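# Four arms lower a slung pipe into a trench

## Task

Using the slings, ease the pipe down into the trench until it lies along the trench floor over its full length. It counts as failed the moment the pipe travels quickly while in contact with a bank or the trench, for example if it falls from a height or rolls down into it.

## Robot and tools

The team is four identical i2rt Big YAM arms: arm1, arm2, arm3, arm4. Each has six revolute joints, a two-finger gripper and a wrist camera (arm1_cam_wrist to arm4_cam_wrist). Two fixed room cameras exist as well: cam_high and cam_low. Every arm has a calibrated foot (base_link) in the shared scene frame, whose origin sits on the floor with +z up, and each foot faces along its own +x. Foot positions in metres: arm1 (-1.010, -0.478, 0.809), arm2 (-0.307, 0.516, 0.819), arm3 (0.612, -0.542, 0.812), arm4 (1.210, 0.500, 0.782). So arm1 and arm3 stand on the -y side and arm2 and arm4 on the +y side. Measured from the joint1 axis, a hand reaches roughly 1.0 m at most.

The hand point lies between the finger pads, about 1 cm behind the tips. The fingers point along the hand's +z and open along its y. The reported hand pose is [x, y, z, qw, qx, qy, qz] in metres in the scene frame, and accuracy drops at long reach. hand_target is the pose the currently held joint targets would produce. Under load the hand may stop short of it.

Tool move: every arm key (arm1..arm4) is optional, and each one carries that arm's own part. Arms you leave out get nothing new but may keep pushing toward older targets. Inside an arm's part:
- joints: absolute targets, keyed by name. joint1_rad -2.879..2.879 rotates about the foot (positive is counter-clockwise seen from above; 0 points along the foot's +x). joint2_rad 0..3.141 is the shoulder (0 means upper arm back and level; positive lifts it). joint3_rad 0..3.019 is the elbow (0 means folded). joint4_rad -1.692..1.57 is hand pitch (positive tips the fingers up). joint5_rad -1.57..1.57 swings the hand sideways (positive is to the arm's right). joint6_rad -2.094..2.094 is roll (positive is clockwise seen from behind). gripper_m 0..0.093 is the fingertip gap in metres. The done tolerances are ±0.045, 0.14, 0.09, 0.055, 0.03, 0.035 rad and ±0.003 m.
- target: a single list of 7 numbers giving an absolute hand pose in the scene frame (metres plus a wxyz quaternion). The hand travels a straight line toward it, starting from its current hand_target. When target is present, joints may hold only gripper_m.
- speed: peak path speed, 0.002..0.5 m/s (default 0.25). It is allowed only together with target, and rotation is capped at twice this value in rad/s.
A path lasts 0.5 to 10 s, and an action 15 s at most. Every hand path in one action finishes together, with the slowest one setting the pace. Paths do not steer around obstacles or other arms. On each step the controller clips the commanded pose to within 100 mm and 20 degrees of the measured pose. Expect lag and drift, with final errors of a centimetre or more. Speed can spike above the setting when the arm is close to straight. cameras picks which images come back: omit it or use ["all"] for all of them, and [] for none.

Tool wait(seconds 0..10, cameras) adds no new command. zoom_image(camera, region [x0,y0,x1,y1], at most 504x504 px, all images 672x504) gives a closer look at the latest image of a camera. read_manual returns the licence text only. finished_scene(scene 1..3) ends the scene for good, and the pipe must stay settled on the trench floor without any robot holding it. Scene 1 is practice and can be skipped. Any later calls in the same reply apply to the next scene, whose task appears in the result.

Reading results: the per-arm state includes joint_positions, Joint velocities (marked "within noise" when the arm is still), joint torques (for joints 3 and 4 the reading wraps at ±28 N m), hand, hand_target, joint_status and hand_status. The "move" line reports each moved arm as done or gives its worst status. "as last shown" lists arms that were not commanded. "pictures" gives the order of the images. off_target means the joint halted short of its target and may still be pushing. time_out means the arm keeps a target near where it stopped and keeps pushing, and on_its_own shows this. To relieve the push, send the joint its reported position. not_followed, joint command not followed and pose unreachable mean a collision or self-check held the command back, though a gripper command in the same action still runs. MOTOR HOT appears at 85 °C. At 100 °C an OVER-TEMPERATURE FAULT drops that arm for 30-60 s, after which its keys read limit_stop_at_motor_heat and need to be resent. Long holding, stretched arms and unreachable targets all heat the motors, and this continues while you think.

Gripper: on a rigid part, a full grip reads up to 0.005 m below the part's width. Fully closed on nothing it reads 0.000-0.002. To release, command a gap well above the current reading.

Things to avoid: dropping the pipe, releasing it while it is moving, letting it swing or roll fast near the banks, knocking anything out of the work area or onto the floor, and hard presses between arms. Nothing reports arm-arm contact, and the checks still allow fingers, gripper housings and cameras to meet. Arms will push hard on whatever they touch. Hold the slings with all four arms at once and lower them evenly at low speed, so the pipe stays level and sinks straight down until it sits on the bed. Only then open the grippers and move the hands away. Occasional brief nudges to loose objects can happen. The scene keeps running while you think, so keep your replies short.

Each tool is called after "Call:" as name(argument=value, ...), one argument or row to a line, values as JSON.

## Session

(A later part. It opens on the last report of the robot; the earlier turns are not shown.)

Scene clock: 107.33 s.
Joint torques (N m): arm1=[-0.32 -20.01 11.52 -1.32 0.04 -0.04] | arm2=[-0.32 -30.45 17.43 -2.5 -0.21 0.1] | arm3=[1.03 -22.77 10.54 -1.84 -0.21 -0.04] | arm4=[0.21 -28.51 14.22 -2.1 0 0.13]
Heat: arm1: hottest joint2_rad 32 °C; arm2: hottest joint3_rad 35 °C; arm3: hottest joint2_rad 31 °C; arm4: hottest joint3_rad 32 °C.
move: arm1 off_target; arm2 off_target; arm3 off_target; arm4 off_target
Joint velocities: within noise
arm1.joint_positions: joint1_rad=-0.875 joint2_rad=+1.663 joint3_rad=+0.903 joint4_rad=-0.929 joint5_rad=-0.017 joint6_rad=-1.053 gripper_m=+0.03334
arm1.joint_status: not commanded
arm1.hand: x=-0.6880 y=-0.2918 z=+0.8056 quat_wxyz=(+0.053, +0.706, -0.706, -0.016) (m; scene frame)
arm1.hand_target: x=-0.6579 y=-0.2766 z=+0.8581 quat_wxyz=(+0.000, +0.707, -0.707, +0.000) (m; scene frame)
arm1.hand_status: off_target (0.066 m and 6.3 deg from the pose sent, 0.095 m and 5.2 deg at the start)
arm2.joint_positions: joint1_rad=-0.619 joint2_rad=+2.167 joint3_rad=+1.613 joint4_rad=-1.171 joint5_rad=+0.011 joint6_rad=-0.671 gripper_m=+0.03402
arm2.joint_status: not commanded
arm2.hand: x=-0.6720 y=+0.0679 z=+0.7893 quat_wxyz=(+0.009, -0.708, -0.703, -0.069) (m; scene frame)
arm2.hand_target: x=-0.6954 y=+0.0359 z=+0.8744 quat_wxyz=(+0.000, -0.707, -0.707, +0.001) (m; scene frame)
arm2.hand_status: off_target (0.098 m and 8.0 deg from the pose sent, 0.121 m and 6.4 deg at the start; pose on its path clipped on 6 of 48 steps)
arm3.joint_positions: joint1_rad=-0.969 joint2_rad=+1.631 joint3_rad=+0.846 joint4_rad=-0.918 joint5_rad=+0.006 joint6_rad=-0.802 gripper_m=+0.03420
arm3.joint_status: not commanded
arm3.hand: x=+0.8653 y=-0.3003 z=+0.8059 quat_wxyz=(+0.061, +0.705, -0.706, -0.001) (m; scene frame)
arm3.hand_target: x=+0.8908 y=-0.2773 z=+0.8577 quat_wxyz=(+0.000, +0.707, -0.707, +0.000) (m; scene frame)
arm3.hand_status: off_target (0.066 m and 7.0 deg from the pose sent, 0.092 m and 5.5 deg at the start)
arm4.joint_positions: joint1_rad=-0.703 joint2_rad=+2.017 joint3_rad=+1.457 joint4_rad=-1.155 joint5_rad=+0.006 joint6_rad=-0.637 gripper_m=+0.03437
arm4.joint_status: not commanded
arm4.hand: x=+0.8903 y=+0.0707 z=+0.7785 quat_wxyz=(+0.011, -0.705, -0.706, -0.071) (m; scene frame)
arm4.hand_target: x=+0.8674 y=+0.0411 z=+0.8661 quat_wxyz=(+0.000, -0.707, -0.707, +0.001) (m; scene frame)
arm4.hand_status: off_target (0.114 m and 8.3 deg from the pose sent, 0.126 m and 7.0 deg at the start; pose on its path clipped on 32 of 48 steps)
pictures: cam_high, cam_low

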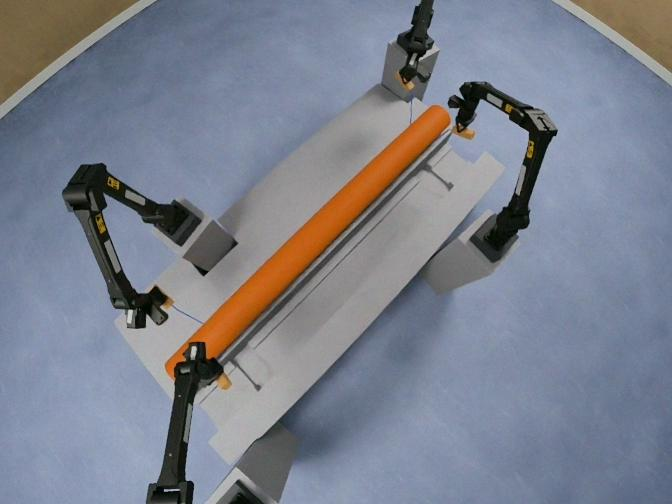

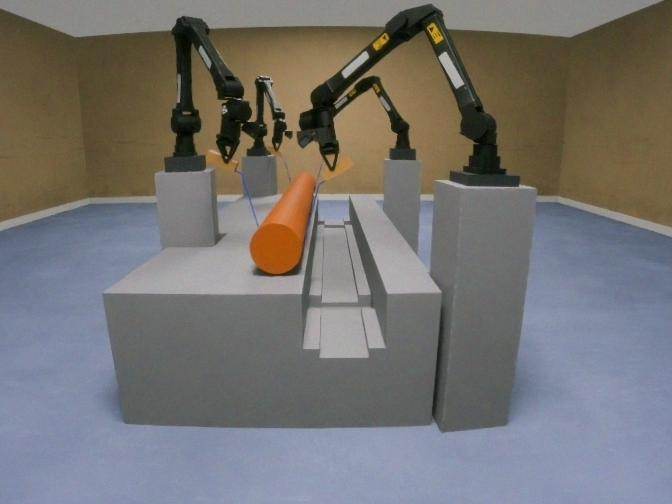

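Call:
move(
  arm1={"target":[-0.655,-0.275,0.90,0,0.7071,-0.7071,0],"speed":0.06},
  arm2={"target":[-0.70,0.02,0.92,0,0.7071,0.7071,0],"speed":0.06},
  arm3={"target":[0.893,-0.275,0.90,0,0.7071,-0.7071,0],"speed":0.06},
  arm4={"target":[0.859,0.02,0.93,0,0.7071,0.7071,0],"speed":0.06},
  cameras=["cam_high","cam_low"],
)

Scene clock: 112.33 s.
Joint torques (N m): arm1=[-1.14 -20.19 12.89 -1.66 0.05 -0.09] | arm2=[-0.21 -32.5 15.24 -2.48 -0.22 0.03] | arm3=[0.97 -22.36 11.74 -1.92 -0.19 -0.04] | arm4=[0.44 -29.92 12.34 -1.96 0 0.12]
Heat: arm1: hottest joint3_rad 33 °C; arm2: hottest joint3_rad 37 °C; arm3: hottest joint2_rad 32 °C; arm4: hottest joint3_rad 33 °C.
move: arm1 off_target; arm2 off_target; arm3 off_target; arm4 off_target
Joint velocities: within noise
arm1.joint_positions: joint1_rad=-0.874 joint2_rad=+1.606 joint3_rad=+0.945 joint4_rad=-1.037 joint5_rad=-0.017 joint6_rad=-1.053 gripper_m=+0.03334
arm1.joint_status: not commanded
arm1.hand: x=-0.6878 y=-0.2909 z=+0.8397 quat_wxyz=(+0.058, +0.705, -0.706, -0.017) (m; scene frame)
arm1.hand_target: x=-0.6585 y=-0.2769 z=+0.8979 quat_wxyz=(+0.000, +0.707, -0.707, +0.000) (m; scene frame)
arm1.hand_status: off_target (0.070 m and 6.9 deg from the pose sent, 0.101 m and 6.3 deg at the start)
arm2.joint_positions: joint1_rad=-0.611 joint2_rad=+2.167 joint3_rad=+1.613 joint4_rad=-1.171 joint5_rad=+0.011 joint6_rad=-0.663 gripper_m=+0.03402
arm2.joint_status: not commanded
arm2.hand: x=-0.6688 y=+0.0652 z=+0.7893 quat_wxyz=(+0.009, -0.708, -0.702, -0.069) (m; scene frame)
arm2.hand_target: x=-0.6869 y=+0.0383 z=+0.8789 quat_wxyz=(+0.000, -0.707, -0.707, +0.000) (m; scene frame)
arm2.hand_status: off_target (0.142 m and 8.0 deg from the pose sent, 0.142 m and 8.0 deg at the start; pose on its path clipped on 45 of 49 steps)
arm3.joint_positions: joint1_rad=-0.969 joint2_rad=+1.569 joint3_rad=+0.890 joint4_rad=-1.032 joint5_rad=+0.006 joint6_rad=-0.801 gripper_m=+0.03420
arm3.joint_status: not commanded
arm3.hand: x=+0.8664 y=-0.2995 z=+0.8412 quat_wxyz=(+0.065, +0.705, -0.707, -0.001) (m; scene frame)
arm3.hand_target: x=+0.8903 y=-0.2777 z=+0.8975 quat_wxyz=(+0.000, +0.707, -0.707, +0.000) (m; scene frame)
arm3.hand_status: off_target (0.069 m and 7.5 deg from the pose sent, 0.101 m and 7.0 deg at the start)
arm4.joint_positions: joint1_rad=-0.695 joint2_rad=+2.017 joint3_rad=+1.457 joint4_rad=-1.155 joint5_rad=+0.006 joint6_rad=-0.628 gripper_m=+0.03437
arm4.joint_status: not commanded
arm4.hand: x=+0.8936 y=+0.0682 z=+0.7785 quat_wxyz=(+0.012, -0.706, -0.705, -0.071) (m; scene frame)
arm4.hand_target: x=+0.8762 y=+0.0439 z=+0.8681 quat_wxyz=(+0.000, -0.707, -0.707, +0.000) (m; scene frame)
arm4.hand_status: off_target (0.163 m and 8.3 deg from the pose sent, 0.163 m and 8.3 deg at the start; pose on its path clipped on 47 of 49 steps)
pictures: cam_high, cam_low

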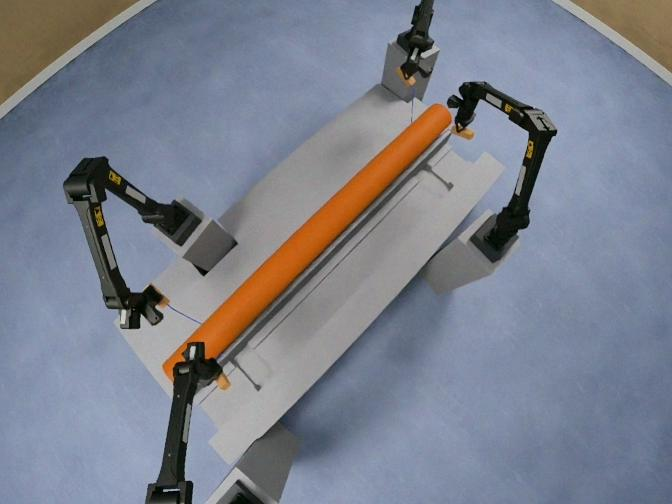

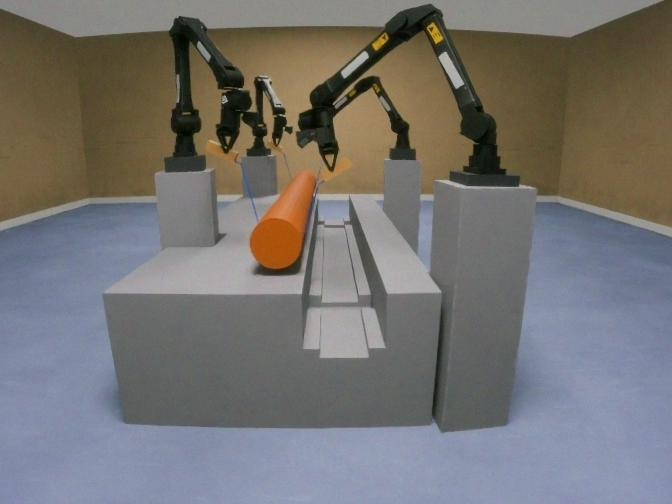

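Call:
move(
  arm2={"joints":{"joint2_rad":1.94,"joint3_rad":1.71,"joint4_rad":-1.35}},
  arm4={"joints":{"joint2_rad":1.78,"joint3_rad":1.555,"joint4_rad":-1.34}},
  cameras=["cam_high","cam_low"],
)

Call:
zoom_image(
  camera="cam_low",
  region=[180, 120, 440, 380],
)

Scene clock: 127.27 s.
Joint torques (N m): arm1=[-0.91 -19.78 12.22 -1.28 0.14 -0.05] | arm2=[-0.5 -30.1 17.98 -2.36 -0.25 0.02] | arm3=[0.97 -22.71 11.29 -1.84 -0.16 -0.06] | arm4=[0.15 -27.46 14.23 -1.98 -0.03 0.08]
Heat: arm1: hottest joint3_rad 35 °C; arm2: hottest joint3_rad 41 °C; arm3: hottest joint2_rad 34 °C; arm4: hottest joint3_rad 36 °C.
move: arm2 time_out; arm4 time_out
Joint velocities: within noise
arm1.joint_positions: joint1_rad=-0.873 joint2_rad=+1.602 joint3_rad=+0.954 joint4_rad=-1.041 joint5_rad=-0.018 joint6_rad=-1.053 gripper_m=+0.03334
arm1.joint_status: not commanded
arm1.hand: x=-0.6850 y=-0.2884 z=+0.8436 quat_wxyz=(+0.053, +0.706, -0.706, -0.016) (m; scene frame)
arm1.hand_target: x=-0.6586 y=-0.2769 z=+0.8979 quat_wxyz=(+0.000, +0.707, -0.707, +0.000) (m; scene frame)
arm1.hand_status: not commanded
arm2.joint_positions: joint1_rad=-0.609 joint2_rad=+2.039 joint3_rad=+1.613 joint4_rad=-1.307 joint5_rad=+0.012 joint6_rad=-0.658 gripper_m=+0.03402
arm2.joint_status: joint3_rad time_out (moved +0.000 of +0.097); the others done
arm2.on_its_own: joint3_rad reads +1.613 and still pushes toward +1.710 since a time_out
arm2.hand: x=-0.6576 y=+0.0786 z=+0.8649 quat_wxyz=(+0.011, -0.709, -0.701, -0.073) (m; scene frame)
arm2.hand_target: x=-0.6745 y=+0.0552 z=+0.9543 quat_wxyz=(+0.000, -0.707, -0.707, +0.003) (m; scene frame)
arm2.hand_status: not commanded
arm3: as last shown
arm3.joint_positions: joint1_rad=-0.968 joint2_rad=+1.569 joint3_rad=+0.897 joint4_rad=-1.033 joint5_rad=+0.005 joint6_rad=-0.798 gripper_m=+0.03420
arm3.hand: x=+0.8680 y=-0.2970 z=+0.8430 quat_wxyz=(+0.063, +0.704, -0.707, -0.001) (m; scene frame)
arm4.joint_positions: joint1_rad=-0.692 joint2_rad=+1.887 joint3_rad=+1.460 joint4_rad=-1.289 joint5_rad=+0.007 joint6_rad=-0.623 gripper_m=+0.03437
arm4.joint_status: joint3_rad time_out (moved +0.003 of +0.098); the others done
arm4.on_its_own: joint3_rad reads +1.460 and still pushes toward +1.555 since a time_out
arm4.hand: x=+0.9053 y=+0.0825 z=+0.8496 quat_wxyz=(+0.012, -0.706, -0.704, -0.071) (m; scene frame)
arm4.hand_target: x=+0.8900 y=+0.0635 z=+0.9374 quat_wxyz=(+0.000, -0.707, -0.707, +0.003) (m; scene frame)
arm4.hand_status: not commanded
pictures: cam_high, cam_low

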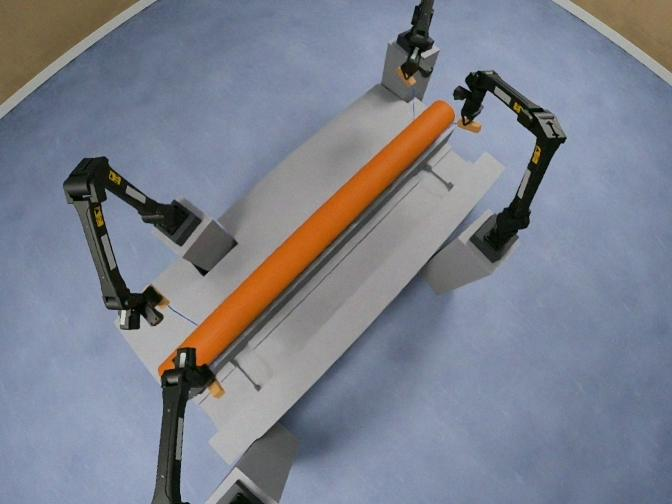

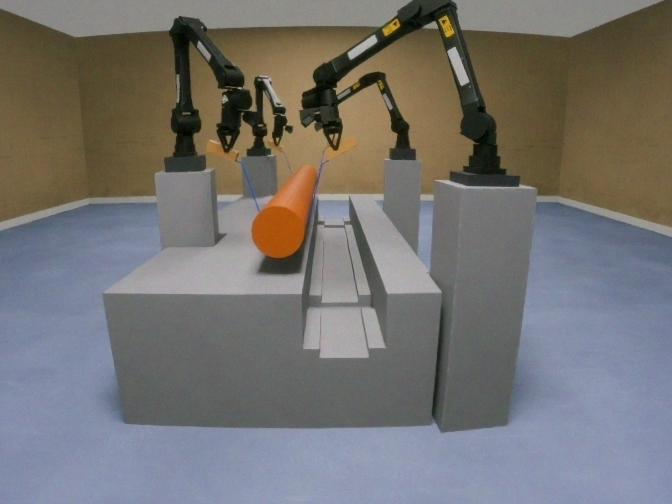

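Scaled by 1.938.

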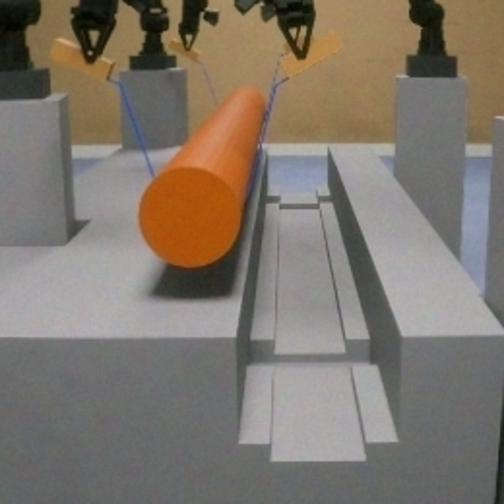

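Call:
move(
  arm1={"target":[-0.6586,-0.177,0.915,0,0.7071,-0.7071,0],"speed":0.08},
  arm2={"target":[-0.6845,0.155,0.945,0,0.7071,0.7071,0],"speed":0.08},
  arm3={"target":[0.89,-0.178,0.915,0,0.7071,-0.7071,0],"speed":0.08},
  arm4={"target":[0.88,0.163,0.928,0,0.7071,0.7071,0],"speed":0.08},
  cameras=["cam_high","cam_low"],
)

Scene clock: 133.07 s.
Joint torques (N m): arm1=[-1.14 -18.55 14.19 -1.18 -0.02 -0.05] | arm2=[-2.37 -28.81 11.75 -1.33 -0.26 -0.08] | arm3=[0.85 -24.12 12.57 -1.83 -0.2 -0.01] | arm4=[-1.03 -26.46 9.29 -0.94 -0.03 -0.16]
Heat: arm1: hottest joint3_rad 38 °C; arm2: hottest joint3_rad 42 °C; arm3: hottest joint2_rad 34 °C; arm4: hottest joint3_rad 37 °C.
move: arm1 off_target; arm2 off_target; arm3 off_target; arm4 off_target
Joint velocities: within noise
arm1.joint_positions: joint1_rad=-0.685 joint2_rad=+1.675 joint3_rad=+1.112 joint4_rad=-1.110 joint5_rad=-0.018 joint6_rad=-0.869 gripper_m=+0.03335
arm1.joint_status: not commanded
arm1.hand: x=-0.6884 y=-0.1984 z=+0.8626 quat_wxyz=(+0.048, +0.708, -0.705, -0.005) (m; scene frame)
arm1.hand_target: x=-0.6618 y=-0.1796 z=+0.9147 quat_wxyz=(-0.001, +0.707, -0.707, +0.000) (m; scene frame)
arm1.hand_status: off_target (0.064 m and 5.6 deg from the pose sent, 0.135 m and 6.4 deg at the start)
arm2.joint_positions: joint1_rad=-0.715 joint2_rad=+1.885 joint3_rad=+1.402 joint4_rad=-1.230 joint5_rad=+0.017 joint6_rad=-0.779 gripper_m=+0.03402
arm2.joint_status: not commanded
arm2.hand: x=-0.6648 y=+0.1577 z=+0.8754 quat_wxyz=(+0.004, -0.704, -0.707, -0.064) (m; scene frame)
arm2.hand_target: x=-0.6821 y=+0.1569 z=+0.9420 quat_wxyz=(+0.001, -0.707, -0.707, +0.000) (m; scene frame)
arm2.hand_status: off_target (0.072 m and 7.3 deg from the pose sent, 0.114 m and 8.5 deg at the start)
arm3.joint_positions: joint1_rad=-0.810 joint2_rad=+1.702 joint3_rad=+1.109 joint4_rad=-1.107 joint5_rad=+0.004 joint6_rad=-0.645 gripper_m=+0.03421
arm3.joint_status: not commanded
arm3.hand: x=+0.8675 y=-0.2049 z=+0.8557 quat_wxyz=(+0.059, +0.706, -0.706, +0.009) (m; scene frame)
arm3.hand_target: x=+0.8874 y=-0.1814 z=+0.9140 quat_wxyz=(+0.000, +0.707, -0.707, +0.000) (m; scene frame)
arm3.hand_status: off_target (0.069 m and 6.8 deg from the pose sent, 0.141 m and 7.2 deg at the start)
arm4.joint_positions: joint1_rad=-0.815 joint2_rad=+1.736 joint3_rad=+1.265 joint4_rad=-1.231 joint5_rad=+0.010 joint6_rad=-0.742 gripper_m=+0.03437
arm4.joint_status: not commanded
arm4.hand: x=+0.8952 y=+0.1651 z=+0.8570 quat_wxyz=(+0.005, -0.708, -0.703, -0.066) (m; scene frame)
arm4.hand_target: x=+0.8824 y=+0.1647 z=+0.9237 quat_wxyz=(+0.002, -0.707, -0.707, +0.000) (m; scene frame)
arm4.hand_status: off_target (0.073 m and 7.6 deg from the pose sent, 0.115 m and 8.3 deg at the start)
pictures: cam_high, cam_low

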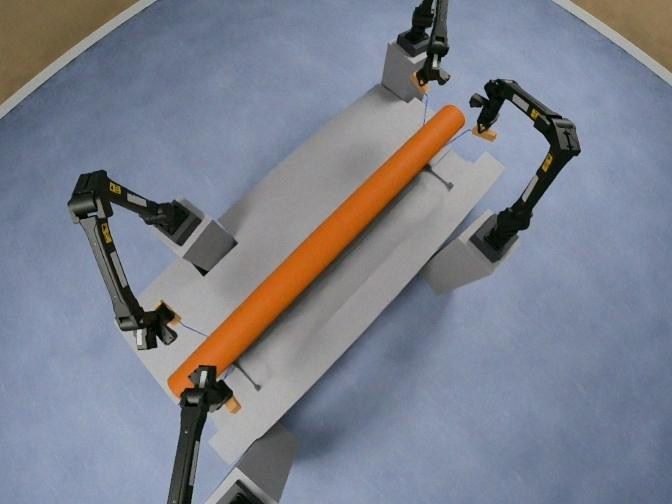

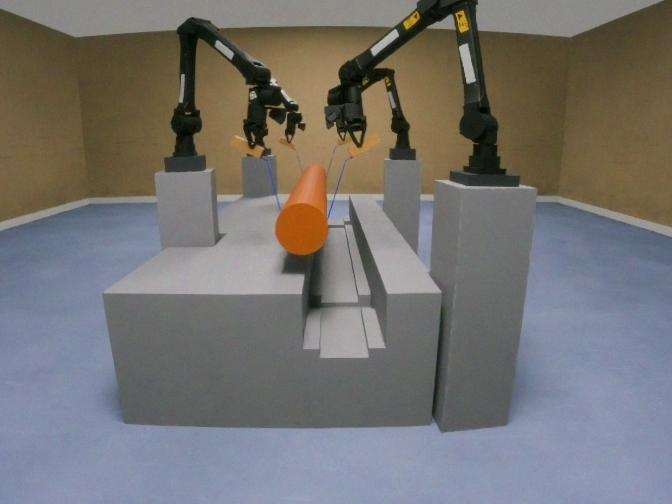

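Call:
move(
  arm1={"target":[-0.6586,-0.057,0.93,0,0.7071,-0.7071,0],"speed":0.08},
  arm2={"target":[-0.6845,0.265,0.935,0,0.7071,0.7071,0],"speed":0.08},
  arm3={"target":[0.89,-0.058,0.935,0,0.7071,-0.7071,0],"speed":0.08},
  arm4={"target":[0.88,0.268,0.92,0,0.7071,0.7071,0],"speed":0.08},
  cameras=["cam_high","cam_low"],
)

Call:
zoom_image(
  camera="cam_low",
  region=[180, 120, 440, 380],
)

Scene clock: 142.77 s.
Joint torques (N m): arm1=[-0.79 -23.65 15.08 -1.21 -0.03 -0.03] | arm2=[-2.55 -24 11.43 -1.21 -0.17 -0.08] | arm3=[0.97 -30.51 13.39 -1.88 -0.19 -0.03] | arm4=[-1.08 -21.77 9.42 -0.81 0.05 -0.14]
Heat: arm1: hottest joint3_rad 41 °C; arm2: hottest joint3_rad 42 °C; arm3: hottest joint2_rad 35 °C; arm4: hottest joint3_rad 37 °C.
move: arm1 off_target; arm2 off_target; arm3 off_target; arm4 off_target
Joint velocities: within noise
arm1.joint_positions: joint1_rad=-0.518 joint2_rad=+1.876 joint3_rad=+1.407 joint4_rad=-1.218 joint5_rad=-0.016 joint6_rad=-0.702 gripper_m=+0.03335
arm1.joint_status: not commanded
arm1.hand: x=-0.6843 y=-0.0828 z=+0.8641 quat_wxyz=(+0.057, +0.707, -0.705, +0.005) (m; scene frame)
arm1.hand_target: x=-0.6622 y=-0.0611 z=+0.9297 quat_wxyz=(-0.001, +0.707, -0.707, +0.000) (m; scene frame)
arm1.hand_status: off_target (0.075 m and 6.6 deg from the pose sent, 0.159 m and 5.6 deg at the start)
arm2.joint_positions: joint1_rad=-0.888 joint2_rad=+1.708 joint3_rad=+1.171 joint4_rad=-1.159 joint5_rad=+0.016 joint6_rad=-0.955 gripper_m=+0.03402
arm2.joint_status: not commanded
arm2.hand: x=-0.6650 y=+0.2643 z=+0.8814 quat_wxyz=(-0.008, -0.703, -0.709, -0.056) (m; scene frame)
arm2.hand_target: x=-0.6825 y=+0.2660 z=+0.9328 quat_wxyz=(+0.001, -0.707, -0.707, +0.000) (m; scene frame)
arm2.hand_status: off_target (0.057 m and 6.6 deg from the pose sent, 0.124 m and 7.3 deg at the start)
arm3.joint_positions: joint1_rad=-0.682 joint2_rad=+1.939 joint3_rad=+1.458 joint4_rad=-1.240 joint5_rad=+0.003 joint6_rad=-0.516 gripper_m=+0.03421
arm3.joint_status: not commanded
arm3.hand: x=+0.8712 y=-0.0884 z=+0.8567 quat_wxyz=(+0.067, +0.705, -0.705, +0.019) (m; scene frame)
arm3.hand_target: x=+0.8869 y=-0.0635 z=+0.9336 quat_wxyz=(+0.000, +0.707, -0.707, +0.000) (m; scene frame)
arm3.hand_status: off_target (0.086 m and 8.0 deg from the pose sent, 0.168 m and 6.8 deg at the start)
arm4.joint_positions: joint1_rad=-0.997 joint2_rad=+1.556 joint3_rad=+1.054 joint4_rad=-1.192 joint5_rad=+0.006 joint6_rad=-0.926 gripper_m=+0.03437
arm4.joint_status: not commanded
arm4.hand: x=+0.8964 y=+0.2689 z=+0.8637 quat_wxyz=(-0.008, -0.707, -0.704, -0.062) (m; scene frame)
arm4.hand_target: x=+0.8820 y=+0.2689 z=+0.9168 quat_wxyz=(+0.001, -0.707, -0.707, +0.000) (m; scene frame)
arm4.hand_status: off_target (0.059 m and 7.1 deg from the pose sent, 0.122 m and 7.6 deg at the start)
pictures: cam_high, cam_low

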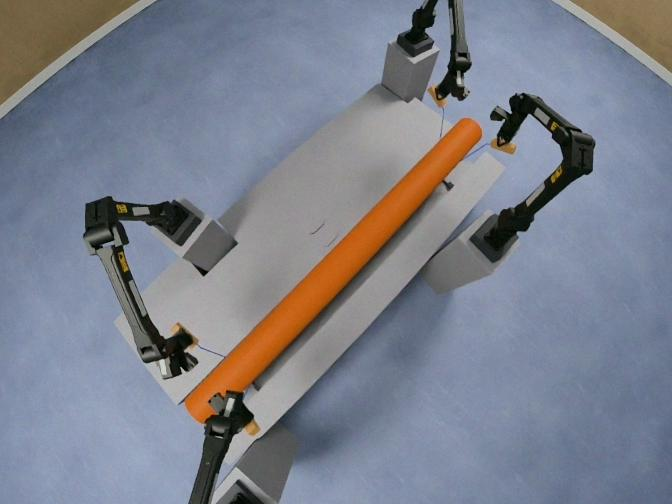

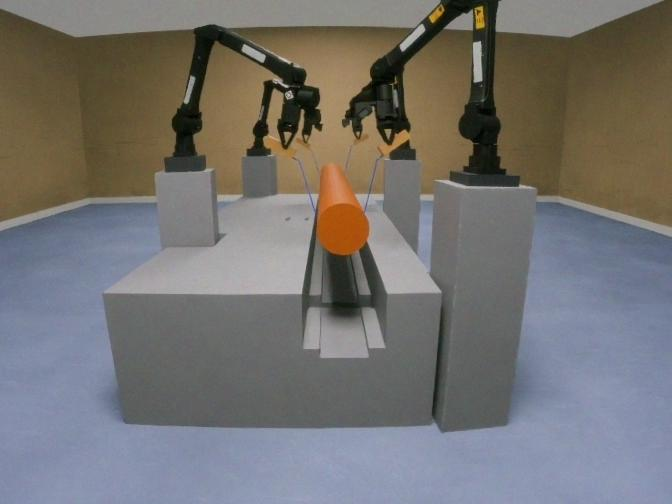

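Scaled by 1.938.

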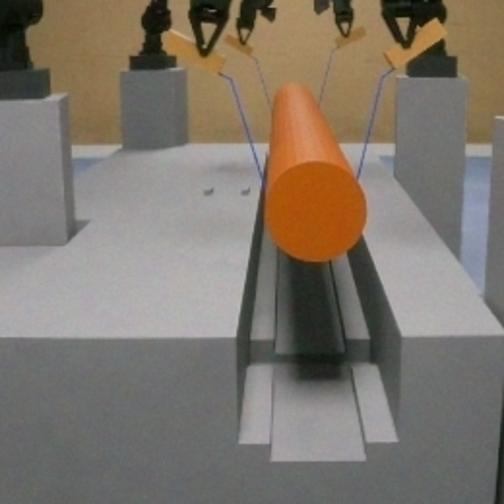

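Call:
move(
  arm1={"target":[-0.6622,-0.061,0.81,0,0.7071,-0.7071,0],"speed":0.06},
  arm2={"target":[-0.6825,0.266,0.813,0,0.7071,0.7071,0],"speed":0.06},
  arm3={"target":[0.887,-0.063,0.814,0,0.7071,-0.7071,0],"speed":0.06},
  arm4={"target":[0.882,0.269,0.797,0,0.7071,0.7071,0],"speed":0.06},
  cameras=["cam_high","cam_low"],
)

Call:
zoom_image(
  camera="cam_low",
  region=[180, 120, 440, 380],
)

Scene clock: 148.70 s.
Joint torques (N m): arm1=[-1.26 -24.64 8.76 0.01 -0.07 0.01] | arm2=[-2.84 -21.3 8.88 -1.02 -0.22 -0.04] | arm3=[1.03 -31.38 8.02 -0.76 -0.19 -0.02] | arm4=[-1.2 -19.02 7.16 -0.55 -0.03 -0.12]
Heat: arm1: hottest joint3_rad 42 °C; arm2: hottest joint3_rad 42 °C; arm3: hottest joint3_rad 37 °C; arm4: hottest joint3_rad 37 °C.
move: arm1 off_target; arm2 off_target; arm3 off_target; arm4 off_target
Joint velocities: within noise
arm1.joint_positions: joint1_rad=-0.517 joint2_rad=+2.014 joint3_rad=+1.330 joint4_rad=-0.973 joint5_rad=-0.017 joint6_rad=-0.700 gripper_m=+0.03335
arm1.joint_status: not commanded
arm1.hand: x=-0.6784 y=-0.0772 z=+0.7668 quat_wxyz=(+0.042, +0.708, -0.705, +0.004) (m; scene frame)
arm1.hand_target: x=-0.6632 y=-0.0621 z=+0.8094 quat_wxyz=(+0.000, +0.707, -0.707, +0.000) (m; scene frame)
arm1.hand_status: off_target (0.049 m and 4.8 deg from the pose sent, 0.062 m and 6.6 deg at the start)
arm2.joint_positions: joint1_rad=-0.888 joint2_rad=+1.846 joint3_rad=+1.035 joint4_rad=-0.846 joint5_rad=+0.017 joint6_rad=-0.961 gripper_m=+0.03402
arm2.joint_status: not commanded
arm2.hand: x=-0.6598 y=+0.2666 z=+0.7787 quat_wxyz=(-0.005, -0.702, -0.711, -0.038) (m; scene frame)
arm2.hand_target: x=-0.6817 y=+0.2664 z=+0.8121 quat_wxyz=(+0.001, -0.707, -0.707, +0.000) (m; scene frame)
arm2.hand_status: off_target (0.041 m and 4.4 deg from the pose sent, 0.071 m and 6.5 deg at the start)
arm3.joint_positions: joint1_rad=-0.682 joint2_rad=+2.067 joint3_rad=+1.366 joint4_rad=-0.984 joint5_rad=+0.003 joint6_rad=-0.516 gripper_m=+0.03421
arm3.joint_status: not commanded
arm3.hand: x=+0.8726 y=-0.0856 z=+0.7575 quat_wxyz=(+0.051, +0.706, -0.706, +0.014) (m; scene frame)
arm3.hand_target: x=+0.8859 y=-0.0650 z=+0.8125 quat_wxyz=(+0.000, +0.707, -0.707, +0.000) (m; scene frame)
arm3.hand_status: off_target (0.063 m and 6.0 deg from the pose sent, 0.052 m and 8.0 deg at the start)
arm4.joint_positions: joint1_rad=-0.997 joint2_rad=+1.692 joint3_rad=+0.894 joint4_rad=-0.853 joint5_rad=+0.008 joint6_rad=-0.930 gripper_m=+0.03437
arm4.joint_status: not commanded
arm4.hand: x=+0.9025 y=+0.2731 z=+0.7609 quat_wxyz=(-0.005, -0.707, -0.706, -0.041) (m; scene frame)
arm4.hand_target: x=+0.8830 y=+0.2695 z=+0.7954 quat_wxyz=(+0.001, -0.707, -0.707, +0.000) (m; scene frame)
arm4.hand_status: off_target (0.042 m and 4.7 deg from the pose sent, 0.068 m and 7.1 deg at the start)
pictures: cam_high, cam_low

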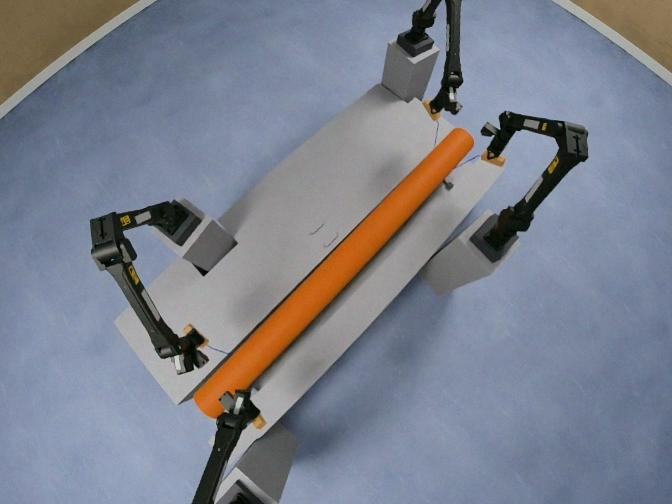

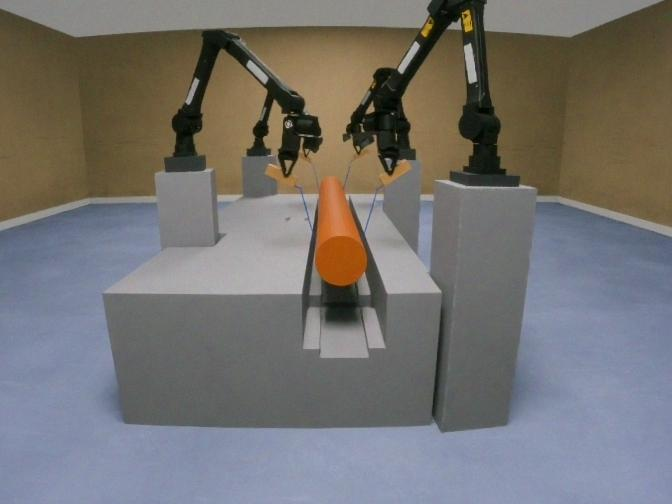

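Scaled by 1.938.

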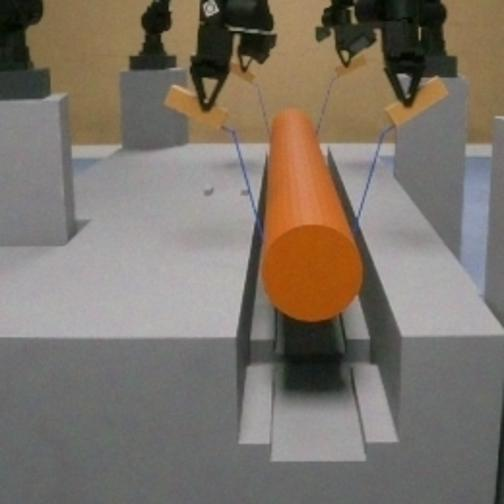

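Call:
move(
  arm1={"target":[-0.6622,-0.056,0.72,0,0.7071,-0.7071,0],"speed":0.06},
  arm2={"target":[-0.6825,0.270,0.715,0,0.7071,0.7071,0],"speed":0.06},
  arm3={"target":[0.887,-0.053,0.726,0,0.7071,-0.7071,0],"speed":0.06},
  arm4={"target":[0.882,0.277,0.705,0,0.7071,0.7071,0],"speed":0.06},
  cameras=["cam_high","cam_low"],
)

Call:
zoom_image(
  camera="cam_low",
  region=[180, 120, 440, 380],
)

Scene clock: 154.27 s.
Joint torques (N m): arm1=[-0.56 -25.82 7.15 -0.08 -0.06 -0.02] | arm2=[-2.84 -21.54 5.91 -0.77 -0.22 -0.03] | arm3=[1.2 -31.56 7.2 -0.73 -0.21 0] | arm4=[-1.38 -19.66 4.49 -0.36 -0.03 -0.14]
Heat: arm1: hottest joint3_rad 42 °C; arm2: hottest joint3_rad 41 °C; arm3: hottest joint3_rad 36 °C; arm4: hottest joint3_rad 37 °C.
move: arm1 off_target; arm2 off_target; arm3 off_target; arm4 off_target
Joint velocities: within noise
arm1.joint_positions: joint1_rad=-0.509 joint2_rad=+2.169 joint3_rad=+1.311 joint4_rad=-0.790 joint5_rad=-0.017 joint6_rad=-0.692 gripper_m=+0.03335
arm1.joint_status: not commanded
arm1.hand: x=-0.6790 y=-0.0742 z=+0.6810 quat_wxyz=(+0.037, +0.708, -0.705, +0.003) (m; scene frame)
arm1.hand_target: x=-0.6628 y=-0.0569 z=+0.7195 quat_wxyz=(+0.000, +0.707, -0.707, +0.000) (m; scene frame)
arm1.hand_status: off_target (0.046 m and 4.3 deg from the pose sent, 0.054 m and 4.8 deg at the start)
arm2.joint_positions: joint1_rad=-0.897 joint2_rad=+2.040 joint3_rad=+1.001 joint4_rad=-0.604 joint5_rad=+0.016 joint6_rad=-0.972 gripper_m=+0.03402
arm2.joint_status: not commanded
arm2.hand: x=-0.6607 y=+0.2696 z=+0.6873 quat_wxyz=(-0.004, -0.702, -0.712, -0.030) (m; scene frame)
arm2.hand_target: x=-0.6820 y=+0.2704 z=+0.7140 quat_wxyz=(+0.001, -0.707, -0.707, +0.000) (m; scene frame)
arm2.hand_status: off_target (0.035 m and 3.6 deg from the pose sent, 0.068 m and 4.4 deg at the start)
arm3.joint_positions: joint1_rad=-0.677 joint2_rad=+2.216 joint3_rad=+1.355 joint4_rad=-0.817 joint5_rad=+0.003 joint6_rad=-0.510 gripper_m=+0.03421
arm3.joint_status: not commanded
arm3.hand: x=+0.8714 y=-0.0824 z=+0.6755 quat_wxyz=(+0.046, +0.706, -0.707, +0.013) (m; scene frame)
arm3.hand_target: x=+0.8861 y=-0.0548 z=+0.7251 quat_wxyz=(+0.000, +0.707, -0.707, +0.000) (m; scene frame)
arm3.hand_status: off_target (0.061 m and 5.5 deg from the pose sent, 0.048 m and 6.0 deg at the start)
arm4.joint_positions: joint1_rad=-1.012 joint2_rad=+1.884 joint3_rad=+0.837 joint4_rad=-0.591 joint5_rad=+0.008 joint6_rad=-0.947 gripper_m=+0.03437
arm4.joint_status: not commanded
arm4.hand: x=+0.9026 y=+0.2800 z=+0.6749 quat_wxyz=(-0.004, -0.706, -0.707, -0.034) (m; scene frame)
arm4.hand_target: x=+0.8826 y=+0.2773 z=+0.7034 quat_wxyz=(+0.001, -0.707, -0.707, +0.000) (m; scene frame)
arm4.hand_status: off_target (0.037 m and 4.0 deg from the pose sent, 0.060 m and 4.7 deg at the start)
pictures: cam_high, cam_low

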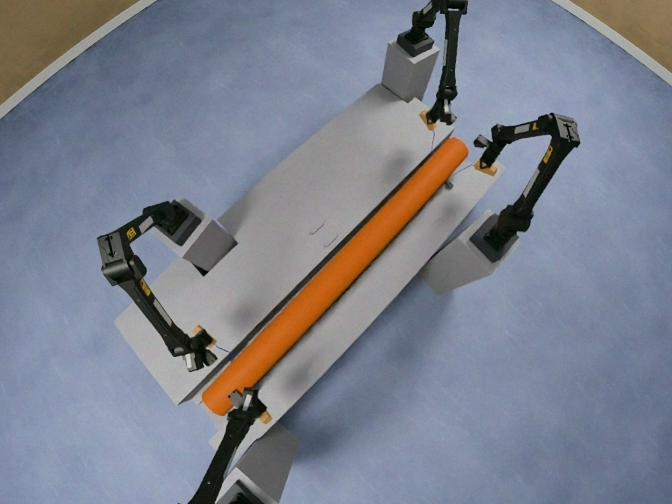

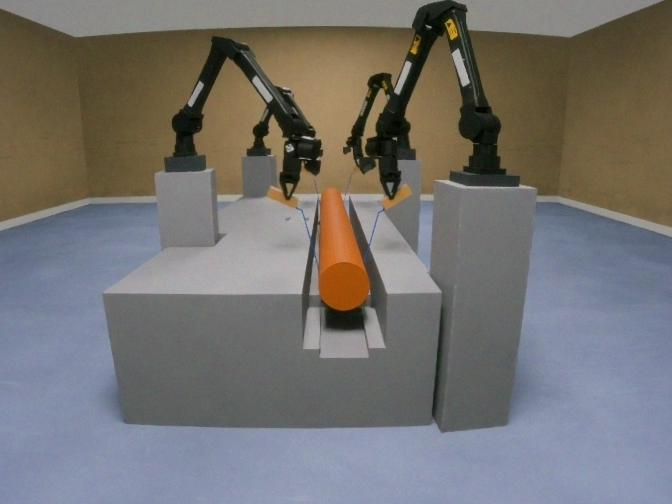

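Scaled by 1.938.

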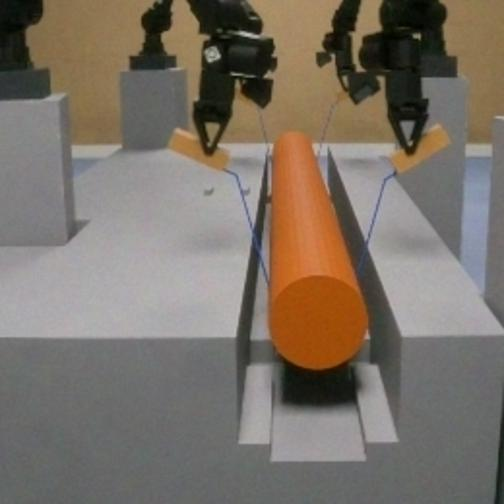

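Call:
move(
  arm1={"target":[-0.6622,-0.056,0.65,0,0.7071,-0.7071,0],"speed":0.03},
  arm2={"target":[-0.6825,0.270,0.645,0,0.7071,0.7071,0],"speed":0.03},
  arm3={"target":[0.887,-0.054,0.656,0,0.7071,-0.7071,0],"speed":0.03},
  arm4={"target":[0.882,0.277,0.635,0,0.7071,0.7071,0],"speed":0.03},
  cameras=["cam_high","cam_low"],
)

Call:
zoom_image(
  camera="cam_low",
  region=[180, 120, 440, 380],
)

Scene clock: 159.80 s.
Joint torques (N m): arm1=[-0.56 -24.7 6.63 -0.06 -0.05 0.01] | arm2=[-2.67 -21.89 5.68 -0.81 -0.21 -0.04] | arm3=[1.2 -30.62 6.58 -0.62 -0.2 -0.01] | arm4=[-1.32 -20.13 3.22 -0.39 -0.04 -0.11]
Heat: arm1: hottest joint3_rad 40 °C; arm2: hottest joint2_rad 40 °C; arm3: hottest joint2_rad 36 °C; arm4: hottest joint3_rad 36 °C.
move: arm1 off_target; arm2 off_target; arm3 off_target; arm4 off_target
Joint velocities: within noise
arm1.joint_positions: joint1_rad=-0.505 joint2_rad=+2.291 joint3_rad=+1.311 joint4_rad=-0.656 joint5_rad=-0.017 joint6_rad=-0.690 gripper_m=+0.03335
arm1.joint_status: not commanded
arm1.hand: x=-0.6816 y=-0.0756 z=+0.6175 quat_wxyz=(+0.032, +0.709, -0.705, +0.003) (m; scene frame)
arm1.hand_target: x=-0.6628 y=-0.0568 z=+0.6497 quat_wxyz=(+0.000, +0.707, -0.707, +0.000) (m; scene frame)
arm1.hand_status: off_target (0.043 m and 3.6 deg from the pose sent, 0.040 m and 4.3 deg at the start)
arm2.joint_positions: joint1_rad=-0.901 joint2_rad=+2.199 joint3_rad=+1.001 joint4_rad=-0.447 joint5_rad=+0.016 joint6_rad=-0.974 gripper_m=+0.03402
arm2.joint_status: not commanded
arm2.hand: x=-0.6542 y=+0.2751 z=+0.6204 quat_wxyz=(-0.004, -0.702, -0.711, -0.031) (m; scene frame)
arm2.hand_target: x=-0.6820 y=+0.2706 z=+0.6447 quat_wxyz=(+0.001, -0.707, -0.707, +0.000) (m; scene frame)
arm2.hand_status: off_target (0.038 m and 3.6 deg from the pose sent, 0.048 m and 3.6 deg at the start)
arm3.joint_positions: joint1_rad=-0.677 joint2_rad=+2.334 joint3_rad=+1.355 joint4_rad=-0.688 joint5_rad=+0.003 joint6_rad=-0.510 gripper_m=+0.03421
arm3.joint_status: not commanded
arm3.hand: x=+0.8692 y=-0.0857 z=+0.6125 quat_wxyz=(+0.042, +0.706, -0.707, +0.012) (m; scene frame)
arm3.hand_target: x=+0.8860 y=-0.0555 z=+0.6555 quat_wxyz=(+0.000, +0.707, -0.707, +0.000) (m; scene frame)
arm3.hand_status: off_target (0.057 m and 5.0 deg from the pose sent, 0.038 m and 5.5 deg at the start)
arm4.joint_positions: joint1_rad=-1.013 joint2_rad=+2.064 joint3_rad=+0.837 joint4_rad=-0.404 joint5_rad=+0.008 joint6_rad=-0.949 gripper_m=+0.03437
arm4.joint_status: not commanded
arm4.hand: x=+0.9050 y=+0.2819 z=+0.6079 quat_wxyz=(-0.004, -0.706, -0.708, -0.031) (m; scene frame)
arm4.hand_target: x=+0.8825 y=+0.2774 z=+0.6337 quat_wxyz=(+0.001, -0.707, -0.707, +0.000) (m; scene frame)
arm4.hand_status: off_target (0.036 m and 3.6 deg from the pose sent, 0.045 m and 3.9 deg at the start)
pictures: cam_high, cam_low

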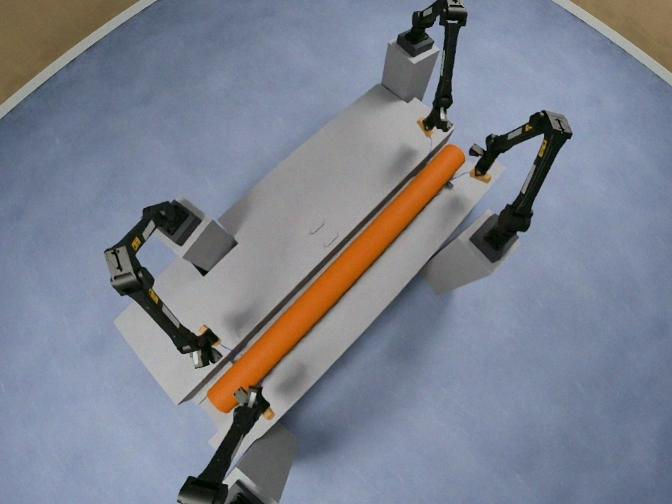

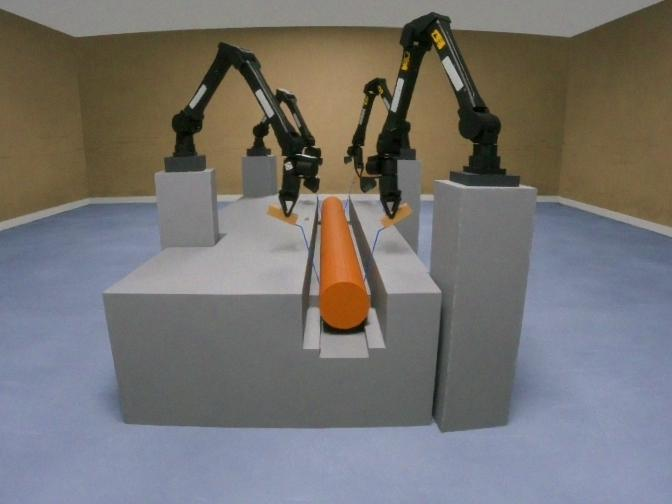

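Scaled by 1.938.

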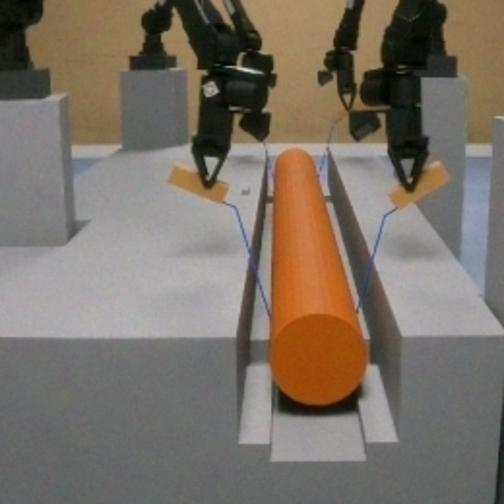

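Call:
move(
  arm1={"target":[-0.6622,-0.056,0.59,0,0.7071,-0.7071,0],"speed":0.025},
  arm2={"target":[-0.6825,0.270,0.585,0,0.7071,0.7071,0],"speed":0.025},
  arm3={"target":[0.887,-0.054,0.596,0,0.7071,-0.7071,0],"speed":0.025},
  arm4={"target":[0.882,0.277,0.575,0,0.7071,0.7071,0],"speed":0.025},
  cameras=["cam_high","cam_low"],
)

Call:
zoom_image(
  camera="cam_low",
  region=[180, 120, 440, 380],
)

Scene clock: 165.70 s.
Joint torques (N m): arm1=[-1.08 -21.01 7.21 0.62 0.05 -0.01] | arm2=[-2.08 -18.9 5.48 -0.31 -0.24 0.06] | arm3=[1.08 -25.29 6.72 0.08 -0.21 0] | arm4=[-0.67 -15.62 3.66 0.4 -0.02 -0.01]
Heat: arm1: hottest joint3_rad 39 °C; arm2: hottest joint2_rad 40 °C; arm3: hottest joint2_rad 36 °C; arm4: hottest joint3_rad 35 °C.
move: arm1 off_target; arm2 off_target; arm3 off_target; arm4 off_target
Joint velocities: within noise
arm1.joint_positions: joint1_rad=-0.501 joint2_rad=+2.366 joint3_rad=+1.331 joint4_rad=-0.578 joint5_rad=-0.019 joint6_rad=-0.689 gripper_m=+0.03335
arm1.joint_status: not commanded
arm1.hand: x=-0.6798 y=-0.0702 z=+0.5829 quat_wxyz=(+0.020, +0.710, -0.704, +0.001) (m; scene frame)
arm1.hand_target: x=-0.6624 y=-0.0565 z=+0.5906 quat_wxyz=(+0.000, +0.707, -0.707, +0.000) (m; scene frame)
arm1.hand_status: off_target (0.024 m and 2.3 deg from the pose sent, 0.039 m and 3.6 deg at the start)
arm2.joint_positions: joint1_rad=-0.911 joint2_rad=+2.312 joint3_rad=+1.035 joint4_rad=-0.348 joint5_rad=+0.016 joint6_rad=-0.982 gripper_m=+0.03402
arm2.joint_status: not commanded
arm2.hand: x=-0.6601 y=+0.2754 z=+0.5769 quat_wxyz=(-0.003, -0.703, -0.710, -0.022) (m; scene frame)
arm2.hand_target: x=-0.6823 y=+0.2704 z=+0.5855 quat_wxyz=(+0.000, -0.707, -0.707, +0.000) (m; scene frame)
arm2.hand_status: off_target (0.024 m and 2.6 deg from the pose sent, 0.046 m and 3.7 deg at the start)
arm3.joint_positions: joint1_rad=-0.677 joint2_rad=+2.395 joint3_rad=+1.384 joint4_rad=-0.613 joint5_rad=+0.003 joint6_rad=-0.510 gripper_m=+0.03421
arm3.joint_status: not commanded
arm3.hand: x=+0.8758 y=-0.0738 z=+0.5860 quat_wxyz=(+0.021, +0.706, -0.708, +0.006) (m; scene frame)
arm3.hand_target: x=+0.8866 y=-0.0545 z=+0.5965 quat_wxyz=(+0.000, +0.707, -0.707, +0.000) (m; scene frame)
arm3.hand_status: off_target (0.025 m and 2.5 deg from the pose sent, 0.040 m and 4.9 deg at the start)
arm4.joint_positions: joint1_rad=-1.025 joint2_rad=+2.175 joint3_rad=+0.853 joint4_rad=-0.287 joint5_rad=+0.006 joint6_rad=-0.958 gripper_m=+0.03437
arm4.joint_status: not commanded
arm4.hand: x=+0.9009 y=+0.2835 z=+0.5688 quat_wxyz=(-0.003, -0.707, -0.707, -0.020) (m; scene frame)
arm4.hand_target: x=+0.8822 y=+0.2772 z=+0.5753 quat_wxyz=(+0.000, -0.707, -0.707, +0.000) (m; scene frame)
arm4.hand_status: off_target (0.021 m and 2.3 deg from the pose sent, 0.040 m and 3.6 deg at the start)
pictures: cam_high, cam_low

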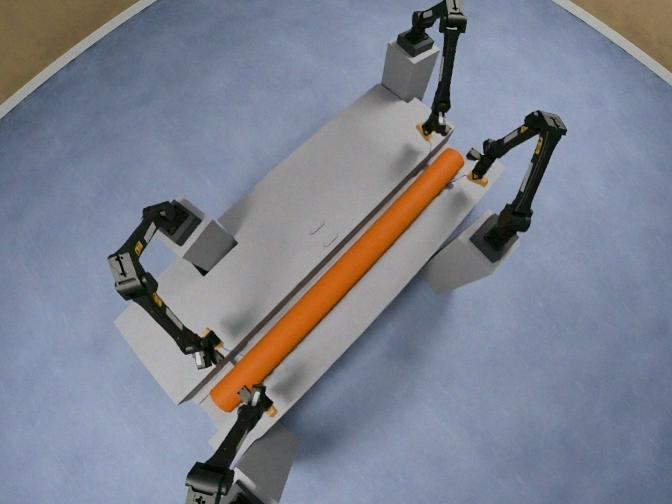

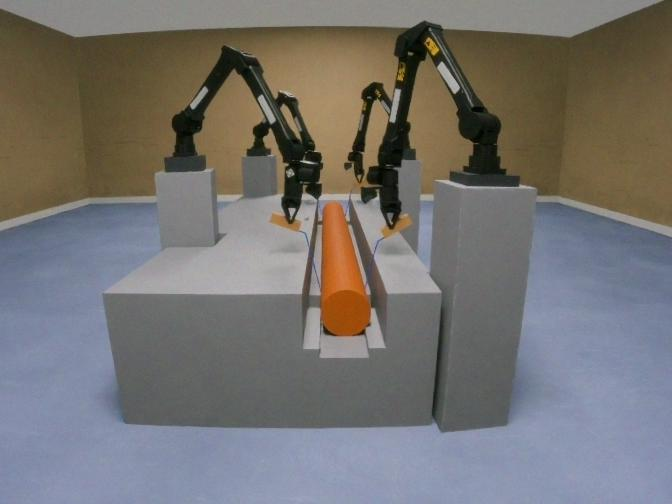

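Scaled by 1.938.

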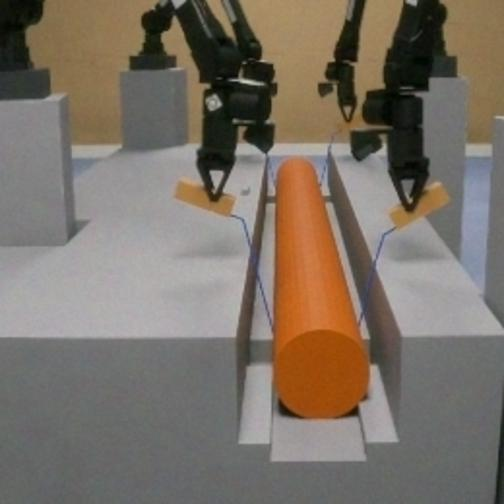

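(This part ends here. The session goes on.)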